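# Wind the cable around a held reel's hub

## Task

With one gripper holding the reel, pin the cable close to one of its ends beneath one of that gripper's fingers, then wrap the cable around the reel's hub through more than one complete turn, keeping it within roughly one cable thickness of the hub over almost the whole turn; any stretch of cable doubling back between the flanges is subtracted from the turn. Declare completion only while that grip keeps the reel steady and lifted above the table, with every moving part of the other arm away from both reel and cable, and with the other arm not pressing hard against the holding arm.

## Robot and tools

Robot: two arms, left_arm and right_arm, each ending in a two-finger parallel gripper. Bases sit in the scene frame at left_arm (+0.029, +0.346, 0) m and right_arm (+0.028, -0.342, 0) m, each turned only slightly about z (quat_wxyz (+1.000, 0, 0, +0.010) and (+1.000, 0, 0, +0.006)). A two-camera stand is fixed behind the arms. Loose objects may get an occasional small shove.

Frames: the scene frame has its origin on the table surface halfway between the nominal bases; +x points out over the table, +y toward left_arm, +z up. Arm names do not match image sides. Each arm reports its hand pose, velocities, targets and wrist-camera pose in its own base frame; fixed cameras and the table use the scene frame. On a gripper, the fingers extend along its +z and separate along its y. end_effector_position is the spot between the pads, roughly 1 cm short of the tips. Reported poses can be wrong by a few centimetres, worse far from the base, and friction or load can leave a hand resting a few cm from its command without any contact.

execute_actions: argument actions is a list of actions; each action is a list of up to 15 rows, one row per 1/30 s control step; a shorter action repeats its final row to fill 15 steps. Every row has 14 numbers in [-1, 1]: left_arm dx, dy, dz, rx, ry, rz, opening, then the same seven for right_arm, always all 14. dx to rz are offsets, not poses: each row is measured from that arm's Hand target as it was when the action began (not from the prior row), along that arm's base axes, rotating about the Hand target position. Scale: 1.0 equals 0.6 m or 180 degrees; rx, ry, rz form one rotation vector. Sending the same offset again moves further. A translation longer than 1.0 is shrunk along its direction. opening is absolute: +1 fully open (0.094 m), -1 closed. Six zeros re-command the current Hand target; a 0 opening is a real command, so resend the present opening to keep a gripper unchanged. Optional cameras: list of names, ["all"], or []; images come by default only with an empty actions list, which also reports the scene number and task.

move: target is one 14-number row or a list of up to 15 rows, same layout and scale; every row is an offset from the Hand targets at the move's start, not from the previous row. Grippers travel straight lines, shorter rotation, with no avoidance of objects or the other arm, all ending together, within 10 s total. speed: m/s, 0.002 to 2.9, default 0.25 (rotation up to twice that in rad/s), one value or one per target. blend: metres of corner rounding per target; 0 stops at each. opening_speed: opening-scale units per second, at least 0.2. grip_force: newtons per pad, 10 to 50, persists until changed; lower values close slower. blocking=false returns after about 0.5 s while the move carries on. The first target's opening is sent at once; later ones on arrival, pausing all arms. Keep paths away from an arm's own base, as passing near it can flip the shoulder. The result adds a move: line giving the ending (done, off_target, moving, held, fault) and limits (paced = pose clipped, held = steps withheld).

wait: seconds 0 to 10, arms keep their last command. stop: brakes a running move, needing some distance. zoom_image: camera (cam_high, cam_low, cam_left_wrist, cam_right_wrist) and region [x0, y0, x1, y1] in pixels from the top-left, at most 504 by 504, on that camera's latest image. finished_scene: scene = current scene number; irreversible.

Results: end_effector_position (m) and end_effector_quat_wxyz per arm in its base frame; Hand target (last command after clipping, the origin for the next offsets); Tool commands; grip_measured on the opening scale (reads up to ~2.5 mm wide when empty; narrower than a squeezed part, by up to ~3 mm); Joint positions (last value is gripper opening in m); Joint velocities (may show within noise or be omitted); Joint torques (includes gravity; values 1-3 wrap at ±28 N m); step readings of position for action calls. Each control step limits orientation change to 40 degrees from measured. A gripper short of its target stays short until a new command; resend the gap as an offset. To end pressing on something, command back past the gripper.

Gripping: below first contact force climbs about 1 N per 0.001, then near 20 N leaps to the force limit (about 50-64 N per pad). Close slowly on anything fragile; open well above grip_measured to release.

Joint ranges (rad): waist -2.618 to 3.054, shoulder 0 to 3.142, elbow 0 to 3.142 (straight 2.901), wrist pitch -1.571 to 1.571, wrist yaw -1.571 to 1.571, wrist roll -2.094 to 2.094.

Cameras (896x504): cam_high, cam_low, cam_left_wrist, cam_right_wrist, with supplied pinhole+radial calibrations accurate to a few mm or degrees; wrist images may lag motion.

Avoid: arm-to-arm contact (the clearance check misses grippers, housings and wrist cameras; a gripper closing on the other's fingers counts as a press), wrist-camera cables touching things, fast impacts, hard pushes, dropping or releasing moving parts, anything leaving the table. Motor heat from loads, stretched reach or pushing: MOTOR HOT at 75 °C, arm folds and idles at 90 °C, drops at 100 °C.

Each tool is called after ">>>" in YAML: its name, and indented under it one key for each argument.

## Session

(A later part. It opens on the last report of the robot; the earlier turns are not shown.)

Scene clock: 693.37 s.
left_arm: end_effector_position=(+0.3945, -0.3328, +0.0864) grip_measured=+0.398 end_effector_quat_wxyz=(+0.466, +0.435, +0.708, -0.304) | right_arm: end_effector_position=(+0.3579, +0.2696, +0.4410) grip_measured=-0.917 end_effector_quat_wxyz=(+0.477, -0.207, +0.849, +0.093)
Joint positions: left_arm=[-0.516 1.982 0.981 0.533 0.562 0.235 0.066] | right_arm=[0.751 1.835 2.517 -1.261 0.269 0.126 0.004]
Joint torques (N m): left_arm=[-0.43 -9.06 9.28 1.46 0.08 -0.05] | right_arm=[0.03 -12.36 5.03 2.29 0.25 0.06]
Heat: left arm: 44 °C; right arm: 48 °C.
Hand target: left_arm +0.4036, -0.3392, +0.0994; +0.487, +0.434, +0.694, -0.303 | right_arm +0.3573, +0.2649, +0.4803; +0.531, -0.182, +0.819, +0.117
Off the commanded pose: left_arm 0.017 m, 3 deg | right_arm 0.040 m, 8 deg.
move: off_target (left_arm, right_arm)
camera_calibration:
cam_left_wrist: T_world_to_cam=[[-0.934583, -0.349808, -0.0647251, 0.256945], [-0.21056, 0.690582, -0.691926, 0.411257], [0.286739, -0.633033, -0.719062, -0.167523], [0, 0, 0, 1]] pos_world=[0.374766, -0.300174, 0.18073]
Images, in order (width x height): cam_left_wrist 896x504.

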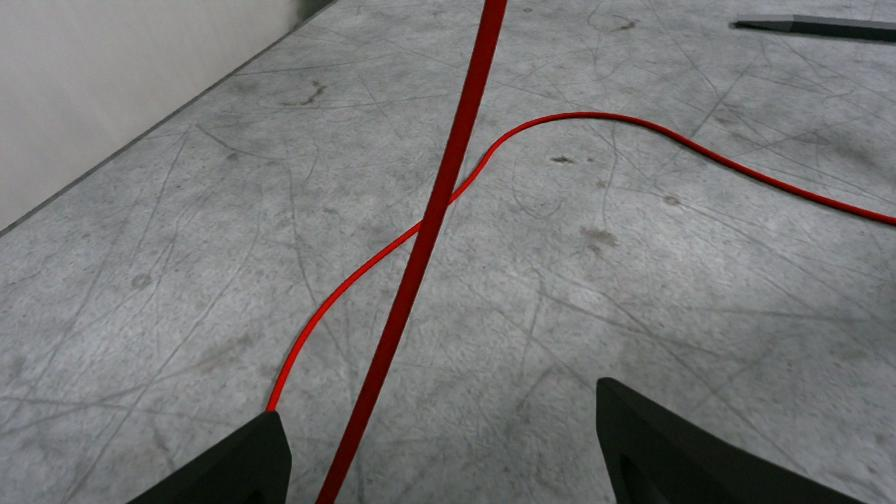

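>>> move:
  target: [0,0,0,0,0,0,-1, 0,0,0,0,0,0,-1]
  opening_speed: 0.7
  cameras: ["cam_left_wrist"]

Scene clock: 704.77 s.
left_arm: end_effector_position=(+0.3947, -0.3327, +0.0863) grip_measured=-0.957 end_effector_quat_wxyz=(+0.466, +0.434, +0.709, -0.304) | right_arm: end_effector_position=(+0.3579, +0.2696, +0.4410) grip_measured=-0.917 end_effector_quat_wxyz=(+0.477, -0.207, +0.849, +0.093)
Joint positions: left_arm=[-0.516 1.982 0.981 0.533 0.56 0.234 0.002] | right_arm=[0.751 1.835 2.517 -1.261 0.269 0.126 0.004]
Joint torques (N m): left_arm=[-0.31 -9.13 9.28 1.43 0.11 -0.04] | right_arm=[0.03 -12.36 5.01 2.29 0.25 0.06]
Heat: left arm: 45 °C; right arm: 48 °C.
Hand target: left_arm +0.4036, -0.3392, +0.0993; +0.487, +0.434, +0.694, -0.303 | right_arm +0.3573, +0.2649, +0.4803; +0.531, -0.182, +0.819, +0.117
Off the commanded pose: left_arm 0.017 m, 3 deg | right_arm 0.040 m, 8 deg.
move: off_target (left_arm, right_arm)
camera_calibration:
cam_left_wrist: T_world_to_cam=[[-0.934139, -0.35104, -0.0644585, 0.256489], [-0.21171, 0.690395, -0.691761, 0.411553], [0.287337, -0.632555, -0.719244, -0.167536], [0, 0, 0, 1]] pos_world=[0.374865, -0.300072, 0.18073]
Images, in order (width x height): cam_left_wrist 896x504.

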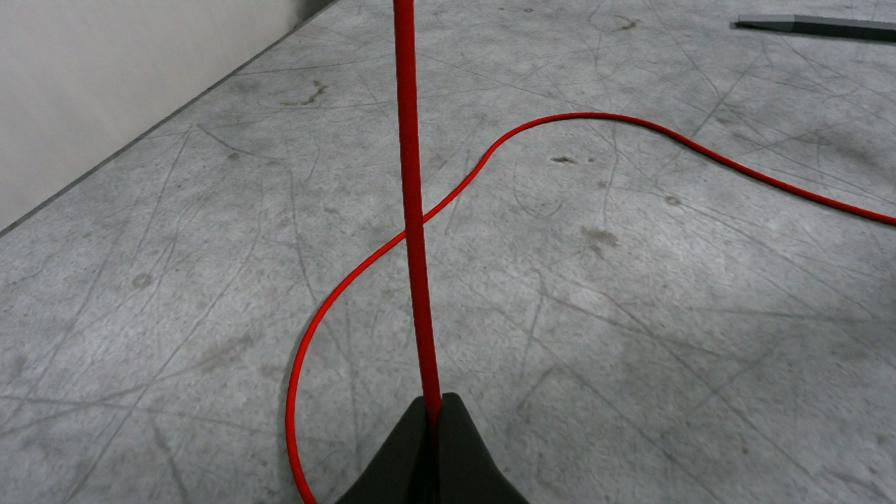

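>>> move:
  target:
    - [-0.184,-0.113,0.065,0,0,0,-1, 0,0,0,0,0,0,-1]
    - [-0.358,-0.175,0.223,0,0,0,-1, 0,0,0,0,0,0,-1]
    - [-0.408,-0.105,0.39,0,0,0,-1, 0,0,0,0,0,0,-1]
  speed: 0.13
  blend: [0.03,0.03,0]
  cameras: ["cam_left_wrist","cam_low","cam_high","cam_right_wrist"]

>>> zoom_image:
  camera: "cam_low"
  region: [320, 80, 560, 340]

Scene clock: 726.63 s.
left_arm: end_effector_position=(+0.1610, -0.4025, +0.3112) grip_measured=-0.957 end_effector_quat_wxyz=(+0.471, +0.447, +0.704, -0.288) | right_arm: end_effector_position=(+0.3579, +0.2696, +0.4410) grip_measured=-0.917 end_effector_quat_wxyz=(+0.477, -0.207, +0.849, +0.093)
Joint positions: left_arm=[-1.241 1.317 1.216 -0.302 -0.117 -0.033 0.002] | right_arm=[0.751 1.835 2.517 -1.261 0.269 0.126 0.004]
Joint torques (N m): left_arm=[-0.62 -6.65 10.85 1.28 -0.14 -0.13] | right_arm=[-0.01 -12.37 5.03 2.29 0.27 0.05]
Heat: left arm: 45 °C; right arm: 50 °C.
Hand target: left_arm +0.1588, -0.4022, +0.3334; +0.487, +0.434, +0.694, -0.303 | right_arm +0.3573, +0.2649, +0.4803; +0.531, -0.182, +0.819, +0.117
Off the commanded pose: left_arm 0.022 m, 3 deg | right_arm 0.040 m, 8 deg.
move: off_target (left_arm, right_arm)
camera_calibration:
cam_left_wrist: T_world_to_cam=[[-0.932497, -0.345742, -0.104461, 0.0425052], [-0.186577, 0.708765, -0.680324, 0.565693], [0.309255, -0.61491, -0.725429, 0.0226177], [0, 0, 0, 1]] pos_world=[0.138187, -0.37234, 0.405702]
cam_right_wrist: T_world_to_cam=[[0.363891, -0.930075, -0.0504464, 0.142052], [-0.779946, -0.274651, -0.562361, 0.636261], [0.509183, 0.243984, -0.825351, 0.208037], [0, 0, 0, 1]] pos_world=[0.338629, 0.256111, 0.536678]

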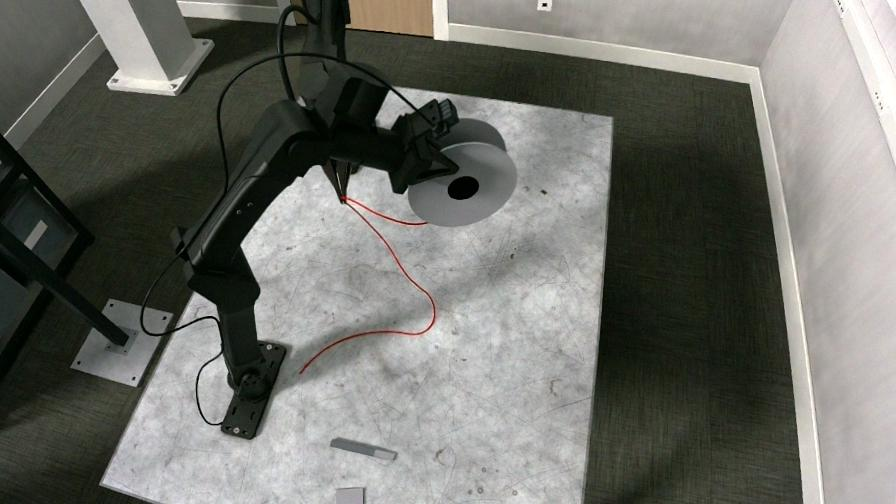

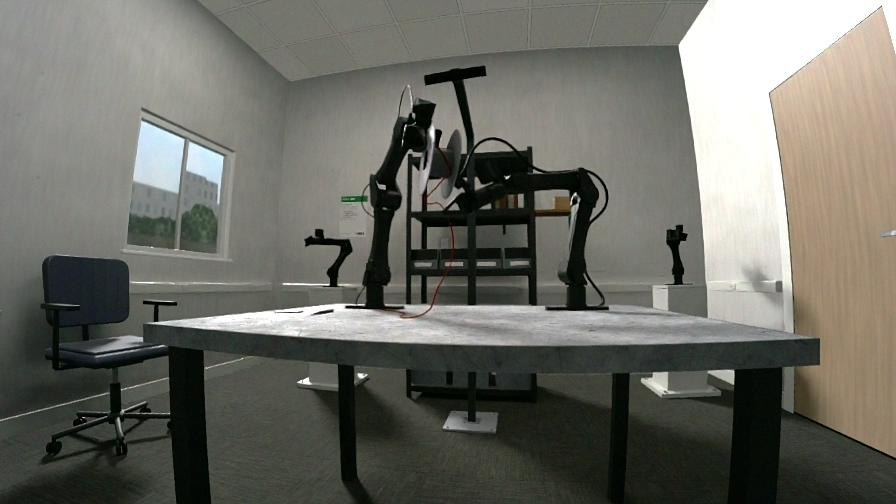

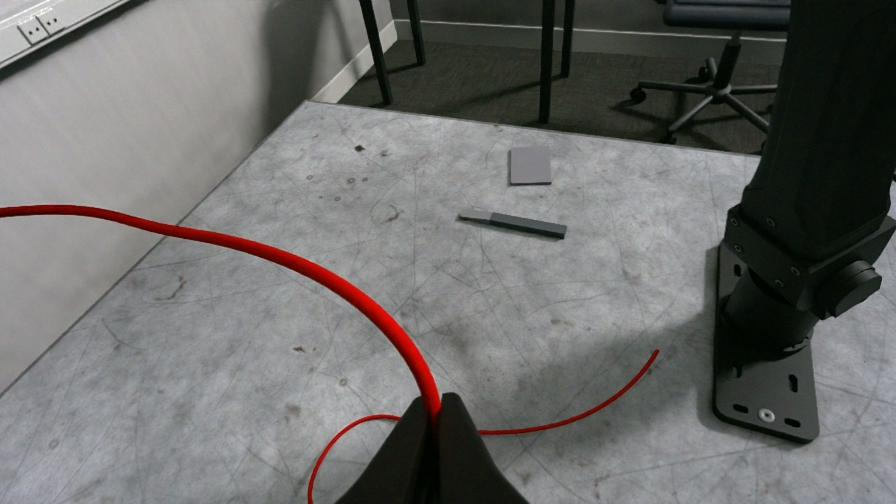

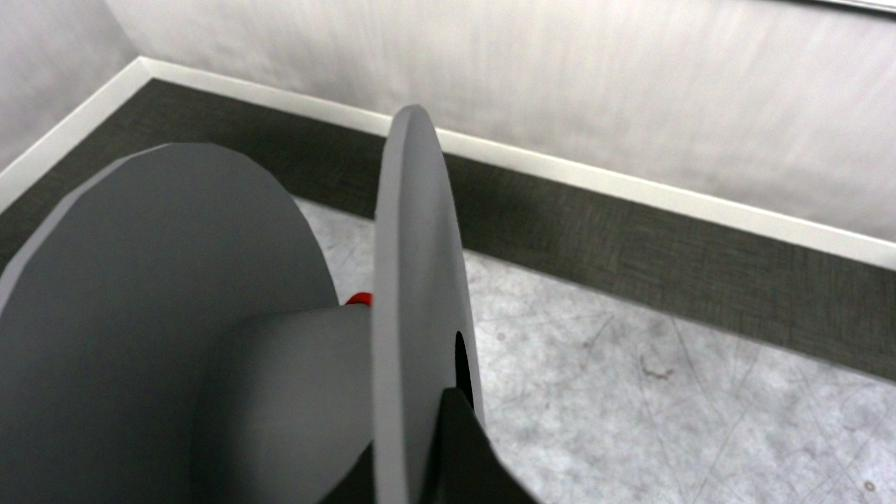

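Scaled by 1.938 from the camera's 896x504 image, which has a finer 1280x720 frame.

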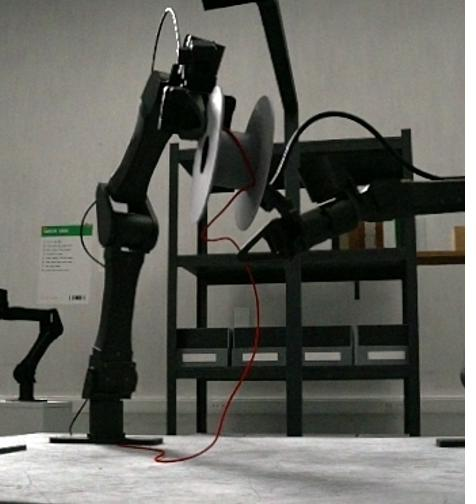

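>>> move:
  target: [-0.058,0.01,0.266,0,0,0,-1, 0,0,0,0,0,0,-1]
  speed: 0.13
  cameras: ["cam_left_wrist","cam_low","cam_high"]

>>> zoom_image:
  camera: "cam_low"
  region: [320, 80, 560, 340]

Scene clock: 738.80 s.
left_arm: end_effector_position=(+0.1264, -0.3979, +0.4831) grip_measured=-0.957 end_effector_quat_wxyz=(+0.481, +0.442, +0.698, -0.295) | right_arm: end_effector_position=(+0.3579, +0.2696, +0.4410) grip_measured=-0.917 end_effector_quat_wxyz=(+0.477, -0.207, +0.849, +0.093)
Joint positions: left_arm=[-1.366 1.587 2.214 -1.01 -0.233 -0.079 0.002] | right_arm=[0.751 1.835 2.517 -1.261 0.269 0.126 0.004]
Joint torques (N m): left_arm=[-0.8 -5.49 8.81 1.25 -0.18 -0.09] | right_arm=[0.03 -12.34 5.04 2.29 0.27 0.06]
Heat: left arm: 43 °C; right arm: 50 °C.
Hand target: left_arm +0.1240, -0.3962, +0.4930; +0.487, +0.434, +0.694, -0.303 | right_arm +0.3573, +0.2649, +0.4803; +0.531, -0.182, +0.819, +0.117
Off the commanded pose: left_arm 0.010 m, 2 deg | right_arm 0.040 m, 8 deg.
move: off_target (right_arm)
camera_calibration:
cam_left_wrist: T_world_to_cam=[[-0.931464, -0.34833, -0.105073, 0.028869], [-0.17924, 0.690647, -0.700628, 0.674562], [0.316619, -0.633777, -0.705748, 0.142879], [0, 0, 0, 1]] pos_world=[0.102561, -0.365275, 0.576487]
Images, in order (width x height): cam_high 896x504, cam_low 896x504, cam_left_wrist 896x504.

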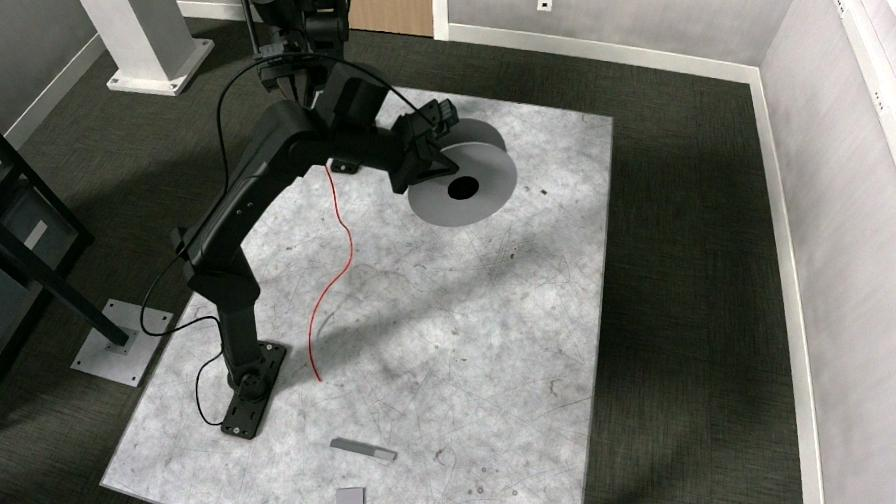

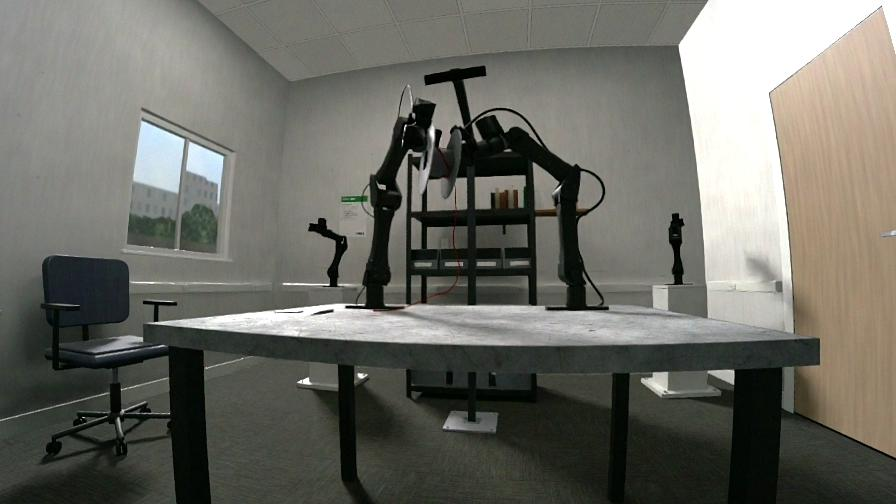

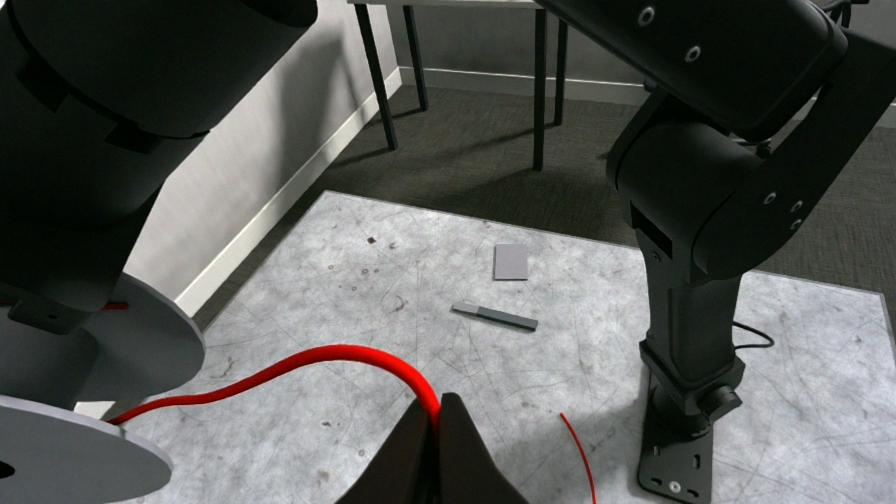

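Scaled by 1.938 from the camera's 896x504 image, which has a finer 1280x720 frame.

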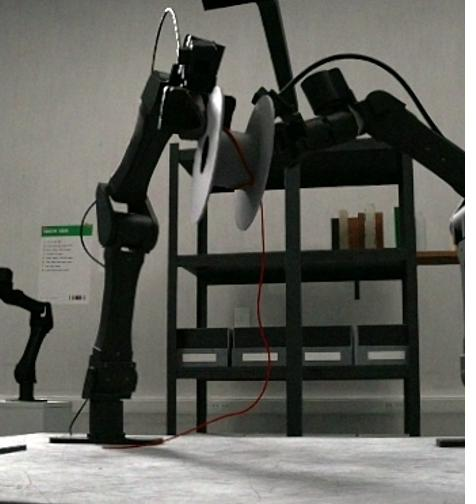

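>>> move:
  target: [0.152,0.069,0,0,0,0,-1, 0,0,-0.167,0,0,0,-1]
  speed: 0.1
  cameras: ["cam_left_wrist","cam_low","cam_right_wrist"]

>>> zoom_image:
  camera: "cam_low"
  region: [320, 80, 560, 340]

Scene clock: 754.33 s.
left_arm: end_effector_position=(+0.2181, -0.3578, +0.4815) grip_measured=-0.957 end_effector_quat_wxyz=(+0.476, +0.433, +0.706, -0.296) | right_arm: end_effector_position=(+0.3540, +0.2660, +0.3430) grip_measured=-0.917 end_effector_quat_wxyz=(+0.479, -0.204, +0.848, +0.096)
Joint positions: left_arm=[-0.972 1.587 2.214 -1.012 0.125 0.044 0.002] | right_arm=[0.751 1.498 1.637 -0.712 0.269 0.131 0.004]
Joint torques (N m): left_arm=[0.35 -6.26 7.45 1.33 0.17 0.09] | right_arm=[0.03 -10.54 7.12 2.28 0.26 -0.01]
Heat: left arm: 41 °C; right arm: 51 °C.
Hand target: left_arm +0.2152, -0.3548, +0.4930; +0.487, +0.434, +0.695, -0.303 | right_arm +0.3573, +0.2649, +0.3801; +0.531, -0.182, +0.819, +0.117
Off the commanded pose: left_arm 0.012 m, 2 deg | right_arm 0.037 m, 8 deg.
move: off_target (left_arm, right_arm)
camera_calibration:
cam_left_wrist: T_world_to_cam=[[-0.927698, -0.36336, -0.0857109, 0.112648], [-0.204823, 0.687318, -0.69688, 0.66473], [0.312129, -0.628938, -0.712048, 0.144047], [0, 0, 0, 1]] pos_world=[0.195694, -0.325353, 0.57546]
cam_right_wrist: T_world_to_cam=[[0.361414, -0.930653, -0.0571453, 0.13846], [-0.779393, -0.267895, -0.566373, 0.576492], [0.511788, 0.249234, -0.822165, 0.12669], [0, 0, 0, 1]] pos_world=[0.334434, 0.251722, 0.438582]
Images, in order (width x height): cam_low 896x504, cam_left_wrist 896x504, cam_right_wrist 896x504.

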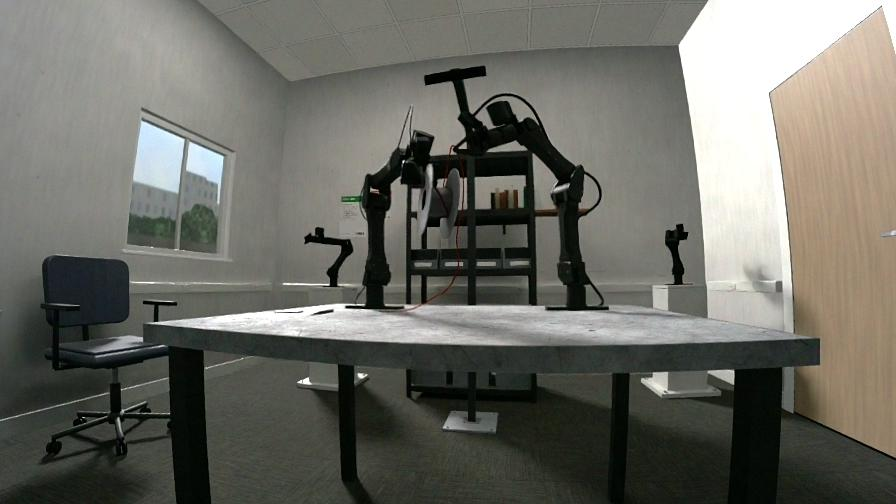

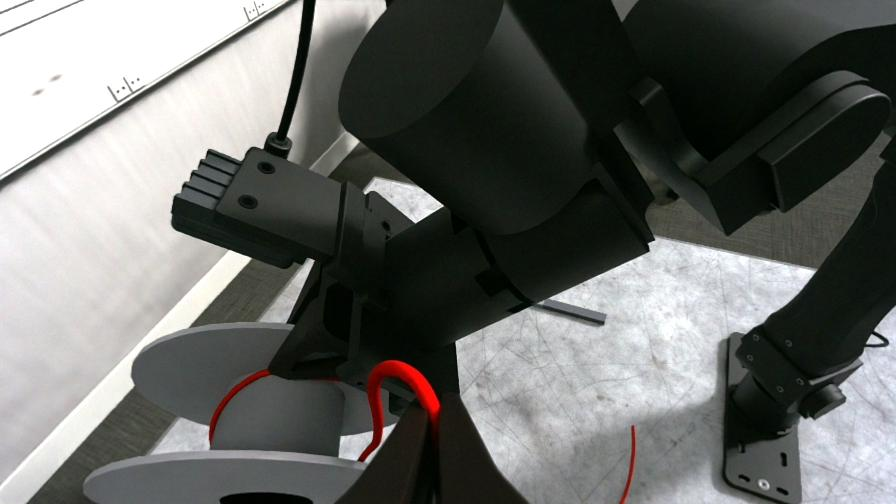

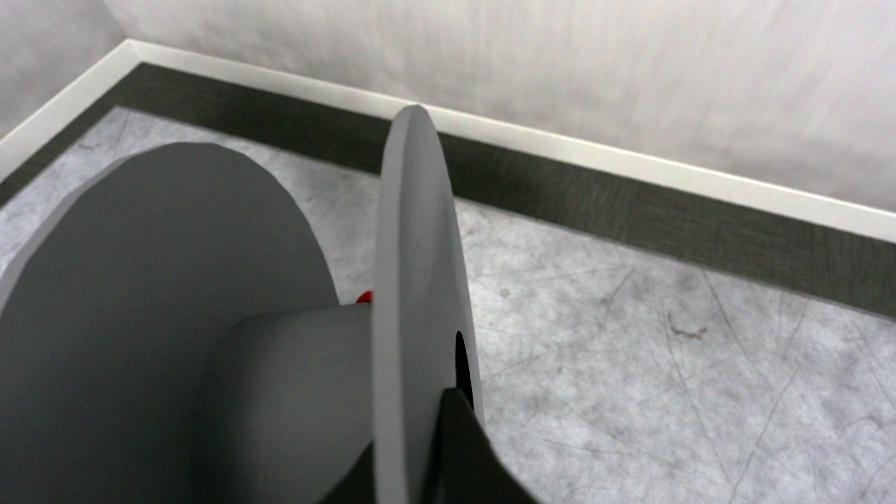

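Scaled by 1.938 from the camera's 896x504 image, which has a finer 1280x720 frame.

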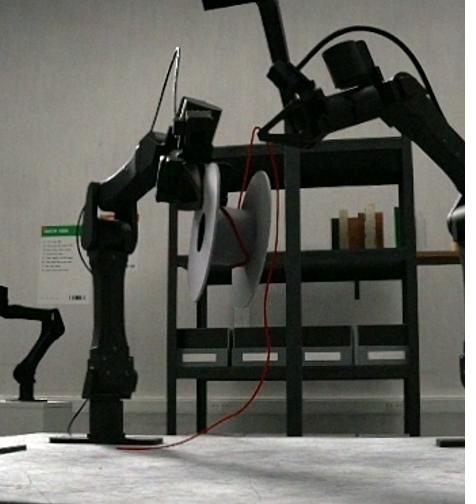

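>>> move:
  target:
    - [0.272,0.103,-0.02,0,0,0,-1, 0,0,0,0,0,0,-1]
    - [0.355,0.122,-0.112,0,0,0,-1, 0,0,0,0,0,0,-1]
  speed: 0.1
  blend: [0.03,0]
  cameras: ["cam_left_wrist","cam_low","cam_right_wrist"]

>>> zoom_image:
  camera: "cam_low"
  region: [320, 80, 560, 340]

Scene clock: 772.80 s.
left_arm: end_effector_position=(+0.4345, -0.2832, +0.4083) grip_measured=-0.957 end_effector_quat_wxyz=(+0.466, +0.426, +0.714, -0.302) | right_arm: end_effector_position=(+0.3545, +0.2664, +0.3440) grip_measured=-0.917 end_effector_quat_wxyz=(+0.481, -0.203, +0.847, +0.097)
Joint positions: left_arm=[-0.358 1.962 2.357 -0.913 0.684 0.309 0.002] | right_arm=[0.751 1.498 1.637 -0.707 0.27 0.131 0.004]
Joint torques (N m): left_arm=[0.38 -12.12 6.42 1.34 0.43 0.1] | right_arm=[0.03 -10.47 7.12 2.26 0.25 0]
Heat: left arm: 41 °C; right arm: 51 °C.
Hand target: left_arm +0.4282, -0.2816, +0.4257; +0.487, +0.434, +0.695, -0.303 | right_arm +0.3574, +0.2649, +0.3801; +0.531, -0.182, +0.819, +0.117
Off the commanded pose: left_arm 0.019 m, 3 deg | right_arm 0.036 m, 7 deg.
move: off_target (left_arm, right_arm)
camera_calibration:
cam_left_wrist: T_world_to_cam=[[-0.92766, -0.369102, -0.0566689, 0.320753], [-0.230434, 0.685226, -0.690917, 0.614818], [0.29385, -0.627877, -0.72071, 0.0829085], [0, 0, 0, 1]] pos_world=[0.414862, -0.250843, 0.502718]
cam_right_wrist: T_world_to_cam=[[0.36132, -0.930589, -0.058747, 0.139289], [-0.777356, -0.265833, -0.570132, 0.577559], [0.514942, 0.251668, -0.81945, 0.124488], [0, 0, 0, 1]] pos_world=[0.334537, 0.251825, 0.439479]
Images, in order (width x height): cam_low 896x504, cam_left_wrist 896x504, cam_right_wrist 896x504.

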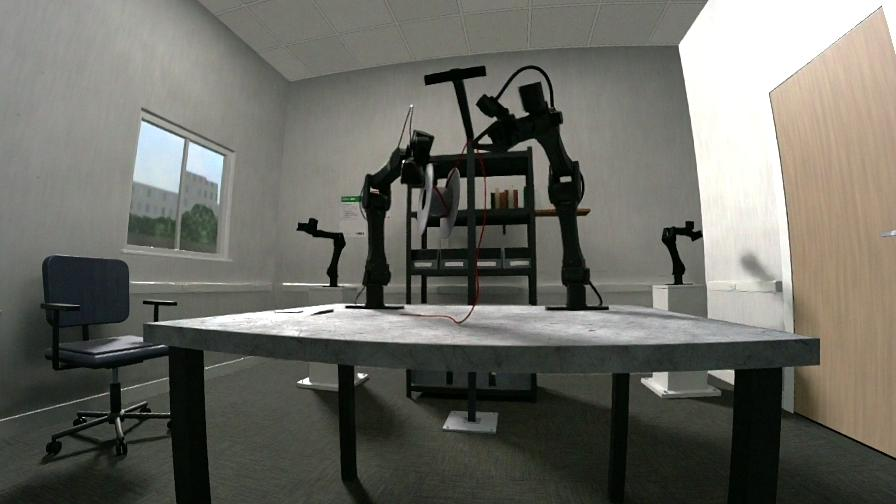

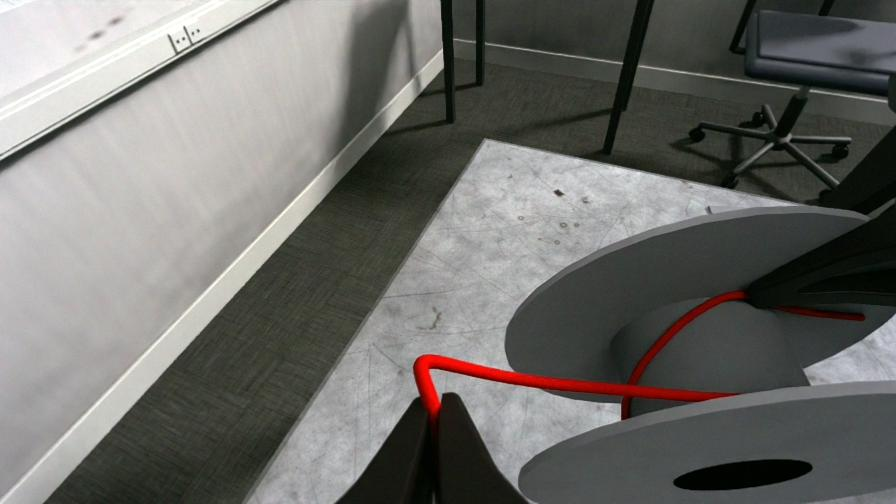

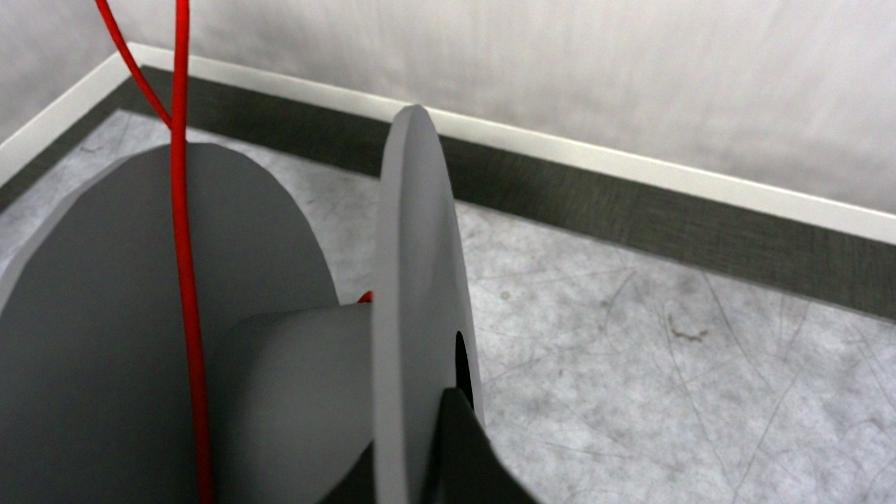

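Scaled by 1.938 from the camera's 896x504 image, which has a finer 1280x720 frame.

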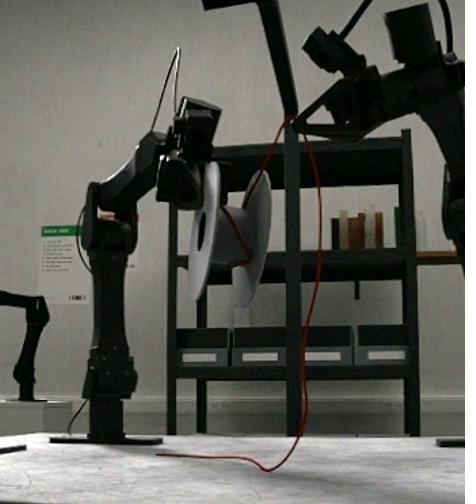

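>>> move:
  target: [0.092,-0.067,-0.117,0,0,0,-1, 0,0,0,0,0,0,-1]
  speed: 0.1
  cameras: ["cam_left_wrist","cam_right_wrist"]

Scene clock: 778.97 s.
left_arm: end_effector_position=(+0.4823, -0.3173, +0.3516) grip_measured=-0.957 end_effector_quat_wxyz=(+0.477, +0.432, +0.703, -0.302) | right_arm: end_effector_position=(+0.3546, +0.2661, +0.3441) grip_measured=-0.917 end_effector_quat_wxyz=(+0.481, -0.203, +0.847, +0.096)
Joint positions: left_arm=[-0.389 2.07 2.231 -0.64 0.668 0.297 0.002] | right_arm=[0.751 1.498 1.637 -0.707 0.271 0.131 0.004]
Joint torques (N m): left_arm=[-0.66 -11.22 7.6 1.37 0.16 -0.01] | right_arm=[0.02 -10.5 7.12 2.26 0.24 -0.01]
Heat: left arm: 41 °C; right arm: 53 °C.
Hand target: left_arm +0.4834, -0.3218, +0.3558; +0.487, +0.434, +0.694, -0.303 | right_arm +0.3574, +0.2649, +0.3801; +0.531, -0.182, +0.819, +0.117
Off the commanded pose: left_arm 0.006 m, 1 deg | right_arm 0.036 m, 7 deg.
move: off_target (right_arm)
camera_calibration:
cam_left_wrist: T_world_to_cam=[[-0.929938, -0.358972, -0.0797115, 0.361751], [-0.201633, 0.679077, -0.705832, 0.599475], [0.307504, -0.640308, -0.70388, -0.00983329], [0, 0, 0, 1]] pos_world=[0.460304, -0.283528, 0.445043]
cam_right_wrist: T_world_to_cam=[[0.360193, -0.931072, -0.0580144, 0.139343], [-0.777368, -0.26519, -0.570415, 0.577634], [0.515712, 0.250558, -0.819305, 0.124498], [0, 0, 0, 1]] pos_world=[0.334639, 0.251727, 0.439577]
Images, in order (width x height): cam_left_wrist 896x504, cam_right_wrist 896x504.

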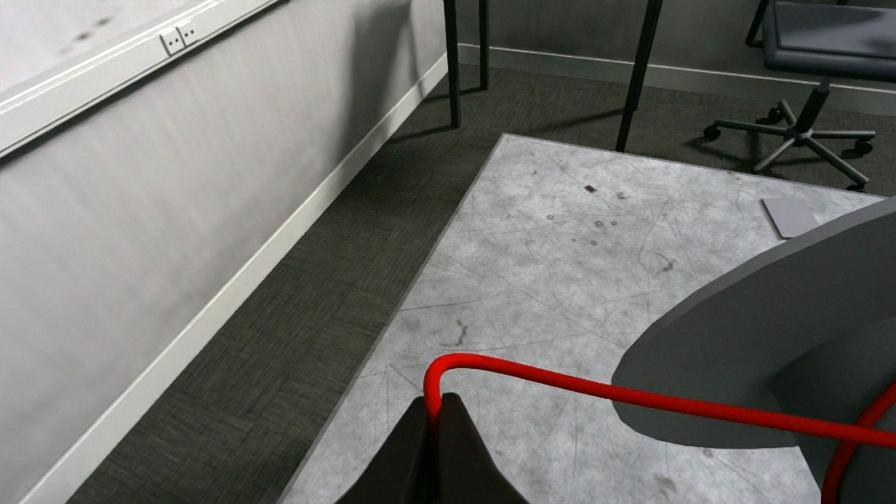

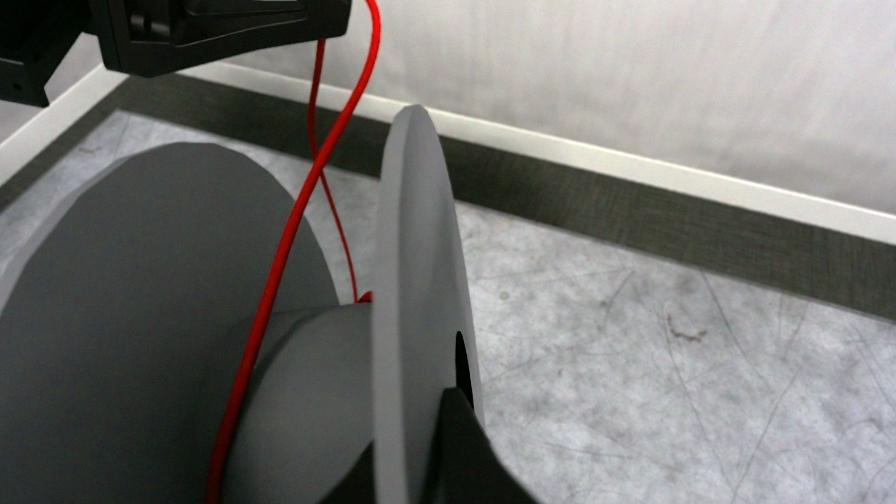

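>>> move:
  target: [0.045,0.028,-0.12,0,0,0,-1, 0,0,0,0,0,0,-1]
  speed: 0.08
  cameras: ["cam_left_wrist","cam_right_wrist","cam_low"]

>>> zoom_image:
  camera: "cam_low"
  region: [400, 120, 540, 260]

Scene clock: 786.20 s.
left_arm: end_effector_position=(+0.5015, -0.3113, +0.2860) grip_measured=-0.957 end_effector_quat_wxyz=(+0.476, +0.435, +0.698, -0.311) | right_arm: end_effector_position=(+0.3555, +0.2651, +0.3447) grip_measured=-0.917 end_effector_quat_wxyz=(+0.483, -0.201, +0.847, +0.093)
Joint positions: left_arm=[-0.355 2.07 1.958 -0.377 0.719 0.316 0.002] | right_arm=[0.751 1.498 1.637 -0.705 0.279 0.131 0.004]
Joint torques (N m): left_arm=[1.39 -11.02 7.56 1.38 0.2 0.14] | right_arm=[0.01 -10.44 7.12 2.24 0.16 -0.01]
Heat: left arm: 41 °C; right arm: 54 °C.
Hand target: left_arm +0.5104, -0.3050, +0.2837; +0.487, +0.434, +0.694, -0.303 | right_arm +0.3573, +0.2649, +0.3800; +0.531, -0.182, +0.819, +0.117
Off the commanded pose: left_arm 0.011 m, 2 deg | right_arm 0.035 m, 7 deg.
move: off_target (left_arm, right_arm)
camera_calibration:
cam_left_wrist: T_world_to_cam=[[-0.936247, -0.343515, -0.0737507, 0.382823], [-0.191581, 0.675103, -0.712413, 0.548602], [0.294514, -0.652865, -0.697874, -0.0570835], [0, 0, 0, 1]] pos_world=[0.48033, -0.276126, 0.379228]
cam_right_wrist: T_world_to_cam=[[0.354072, -0.933608, -0.0548496, 0.139788], [-0.776515, -0.260795, -0.573594, 0.578092], [0.521208, 0.245685, -0.817301, 0.123468], [0, 0, 0, 1]] pos_world=[0.335049, 0.250937, 0.440168]
Images, in order (width x height): cam_low 896x504, cam_left_wrist 896x504, cam_right_wrist 896x504.

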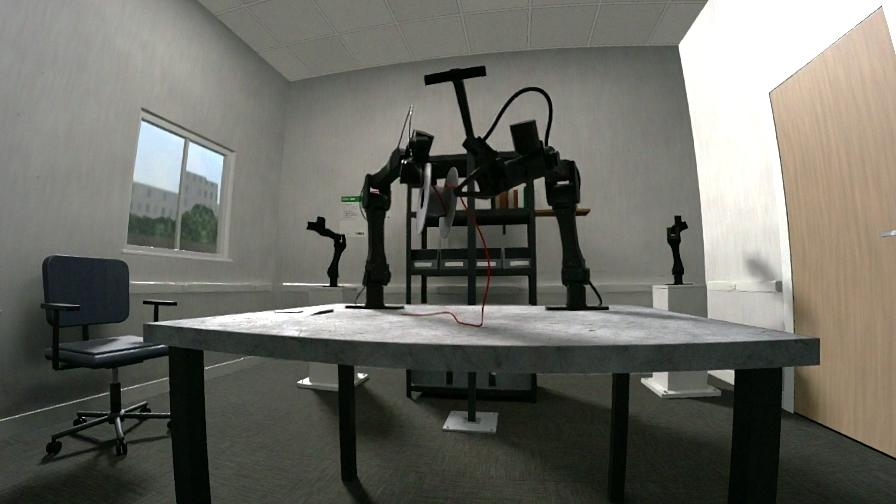

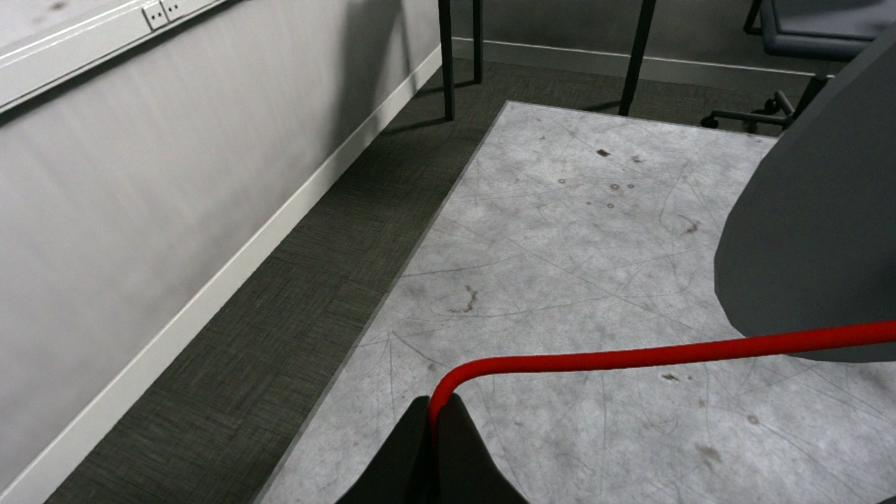

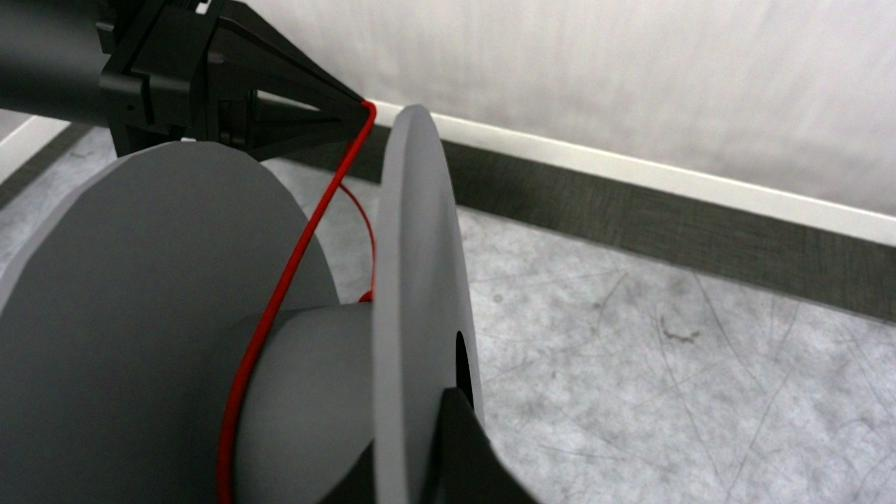

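Scaled by 3.600 from the camera's 896x504 image, which has a finer 1280x720 frame.

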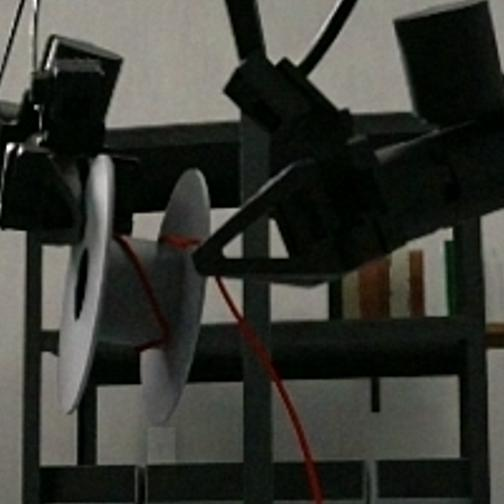

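>>> move:
  target: [0.02,0.0,-0.045,0,0,0,-1, 0,0,0,0,0,0,-1]
  speed: 0.06

>>> move:
  target: [0,0,0,0,0,0,-0.5, 0.0,0.0,0,0,0,0,-1]
  opening_speed: 0.5

>>> move:
  target: [-0.05,0.16,0.03,0,0,0,-0.5, 0.0,0.0,0.1,0,0,0,-1]
  speed: 0.12
  cameras: ["cam_right_wrist","cam_left_wrist","cam_low"]

>>> zoom_image:
  camera: "cam_low"
  region: [320, 80, 560, 340]

Scene clock: 795.90 s.
left_arm: end_effector_position=(+0.5060, -0.3177, +0.2657) grip_measured=-0.957 end_effector_quat_wxyz=(+0.477, +0.444, +0.687, -0.323) | right_arm: end_effector_position=(+0.3566, +0.2635, +0.3454) grip_measured=-0.917 end_effector_quat_wxyz=(+0.486, -0.198, +0.847, +0.089)
Joint positions: left_arm=[-0.354 2.103 1.915 -0.293 0.754 0.322 0.002] | right_arm=[0.751 1.498 1.637 -0.703 0.29 0.131 0.004]
Joint torques (N m): left_arm=[2.24 -10.7 7.47 1.32 -0.12 0.12] | right_arm=[0.03 -10.45 7.15 2.23 0.05 -0.02]
Heat: left arm: 42 °C; right arm: 55 °C.
Hand target: left_arm +0.5224, -0.3049, +0.2567; +0.487, +0.434, +0.694, -0.303 | right_arm +0.3573, +0.2649, +0.3801; +0.531, -0.182, +0.819, +0.117
Off the commanded pose: left_arm 0.023 m, 3 deg | right_arm 0.035 m, 7 deg.
move: off_target (left_arm, right_arm)

Scene clock: 797.13 s.
left_arm: end_effector_position=(+0.5163, -0.3078, +0.2588) grip_measured=-0.502 end_effector_quat_wxyz=(+0.478, +0.433, +0.699, -0.309) | right_arm: end_effector_position=(+0.3564, +0.2639, +0.3453) grip_measured=-0.917 end_effector_quat_wxyz=(+0.485, -0.198, +0.847, +0.090)
Joint positions: left_arm=[-0.339 2.113 1.915 -0.292 0.727 0.322 0.023] | right_arm=[0.751 1.498 1.637 -0.703 0.288 0.131 0.004]
Joint torques (N m): left_arm=[0.69 -11.48 7.83 1.34 0.18 0.11] | right_arm=[0.01 -10.48 7.15 2.24 0.08 -0.01]
Heat: left arm: 42 °C; right arm: 55 °C.
Hand target: left_arm +0.5223, -0.3051, +0.2568; +0.487, +0.434, +0.694, -0.303 | right_arm +0.3573, +0.2649, +0.3801; +0.531, -0.182, +0.819, +0.117
Off the commanded pose: left_arm 0.007 m, 1 deg | right_arm 0.035 m, 7 deg.
move: off_target (right_arm)

Scene clock: 798.73 s.
left_arm: end_effector_position=(+0.5025, -0.2075, +0.2556) grip_measured=-0.502 end_effector_quat_wxyz=(+0.474, +0.421, +0.712, -0.301) | right_arm: end_effector_position=(+0.3526, +0.2609, +0.4025) grip_measured=-0.917 end_effector_quat_wxyz=(+0.486, -0.199, +0.846, +0.092)
Joint positions: left_arm=[-0.138 1.961 1.721 -0.368 0.867 0.456 0.023] | right_arm=[0.751 1.595 1.988 -0.954 0.285 0.131 0.004]
Joint torques (N m): left_arm=[0.1 -14.06 7.51 0.96 0.56 0.14] | right_arm=[0.06 -7.5 10.62 2.08 0.11 -0.02]
Heat: left arm: 42 °C; right arm: 54 °C.
Hand target: left_arm +0.4924, -0.2090, +0.2746; +0.487, +0.434, +0.695, -0.303 | right_arm +0.3573, +0.2649, +0.4401; +0.531, -0.182, +0.819, +0.117
Off the commanded pose: left_arm 0.022 m, 3 deg | right_arm 0.038 m, 7 deg.
move: off_target (left_arm, right_arm)
camera_calibration:
cam_left_wrist: T_world_to_cam=[[-0.92322, -0.379218, -0.0621194, 0.400167], [-0.230091, 0.674999, -0.701024, 0.473469], [0.307772, -0.632907, -0.710427, -0.0102088], [0, 0, 0, 1]] pos_world=[0.481525, -0.174301, 0.349519]
cam_right_wrist: T_world_to_cam=[[0.349789, -0.935292, -0.053638, 0.141538], [-0.774224, -0.256365, -0.578666, 0.607916], [0.52747, 0.243938, -0.813799, 0.17005], [0, 0, 0, 1]] pos_world=[0.331459, 0.246746, 0.497759]
Images, in order (width x height): cam_low 896x504, cam_left_wrist 896x504, cam_right_wrist 896x504.

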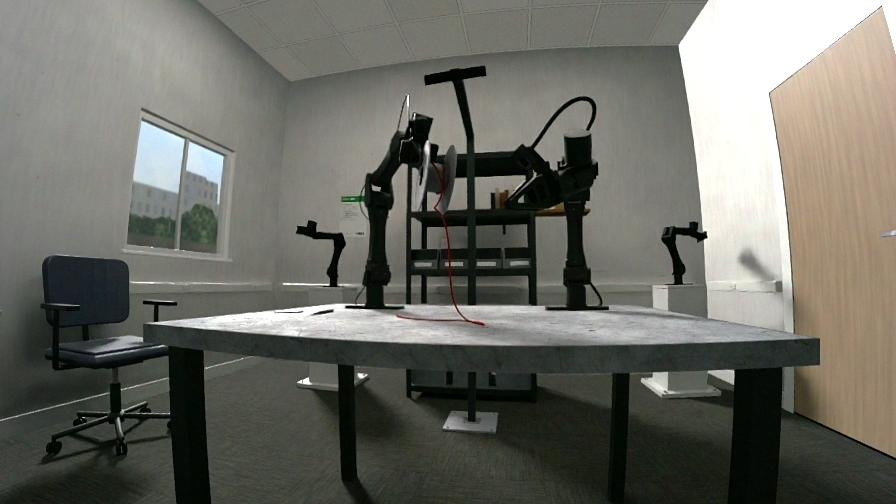

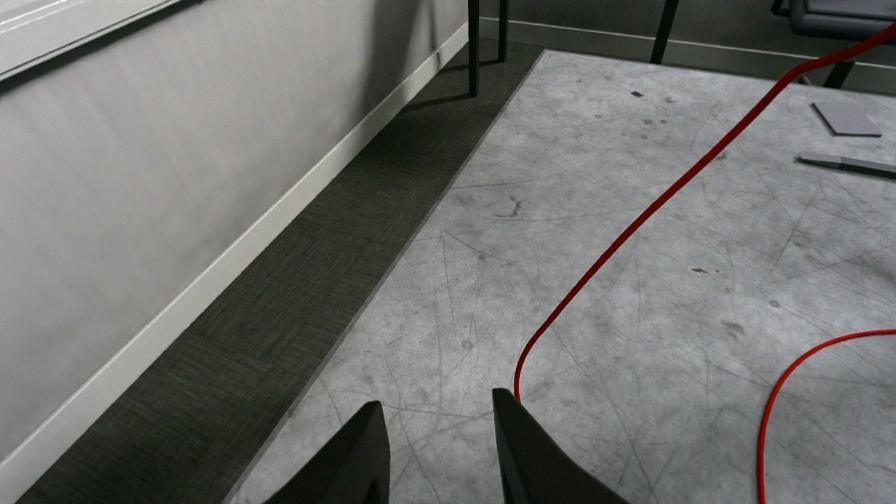

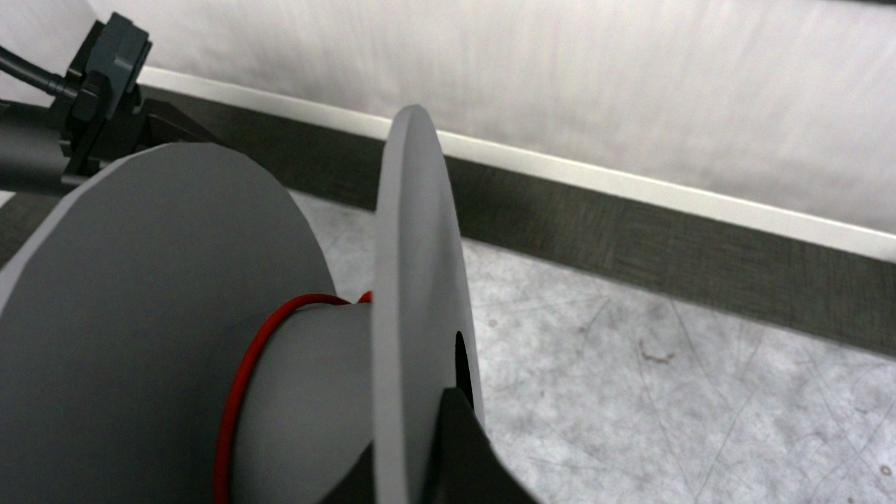

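Scaled by 1.938 from the camera's 896x504 image, which has a finer 1280x720 frame.

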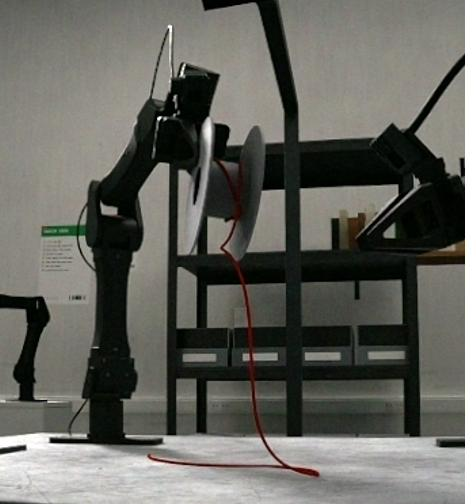

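>>> move:
  target:
    - [-0.118,-0.02,-0.02,0,0,0,0.4, 0,0,0,0,0,0,-1]
    - [-0.035,-0.207,-0.088,0,0,0,0.4, 0,0,0,0,0,0,-1]
  speed: 0.12
  cameras: ["cam_left_wrist"]

Scene clock: 821.90 s.
left_arm: end_effector_position=(+0.4638, -0.3280, +0.2044) grip_measured=+0.398 end_effector_quat_wxyz=(+0.464, +0.432, +0.711, -0.304) | right_arm: end_effector_position=(+0.3526, +0.2609, +0.4025) grip_measured=-0.917 end_effector_quat_wxyz=(+0.486, -0.199, +0.846, +0.092)
Joint positions: left_arm=[-0.427 1.97 1.512 -0.04 0.637 0.278 0.066] | right_arm=[0.751 1.595 1.988 -0.954 0.285 0.131 0.004]
Joint torques (N m): left_arm=[-0.09 -10.55 11.11 1.4 0.2 -0.04] | right_arm=[0.06 -7.5 10.59 2.1 0.11 -0.01]
Heat: left arm: 43 °C; right arm: 54 °C.
Hand target: left_arm +0.4715, -0.3332, +0.2218; +0.487, +0.434, +0.694, -0.303 | right_arm +0.3573, +0.2649, +0.4401; +0.531, -0.182, +0.819, +0.117
Off the commanded pose: left_arm 0.020 m, 3 deg | right_arm 0.038 m, 7 deg.
move: off_target (left_arm, right_arm)
camera_calibration:
cam_left_wrist: T_world_to_cam=[[-0.933324, -0.354233, -0.0585175, 0.327762], [-0.218501, 0.689736, -0.690306, 0.507282], [0.284891, -0.631493, -0.721147, -0.0976752], [0, 0, 0, 1]] pos_world=[0.444577, -0.295468, 0.298922]
Images, in order (width x height): cam_left_wrist 896x504.

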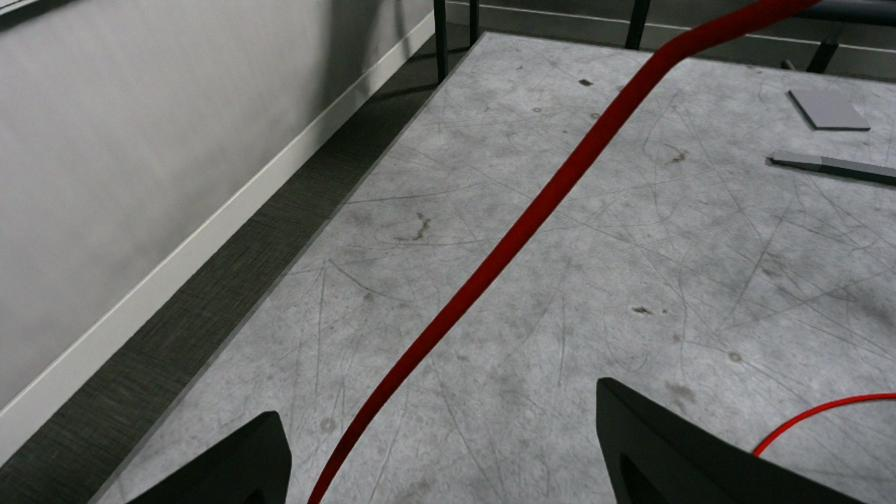

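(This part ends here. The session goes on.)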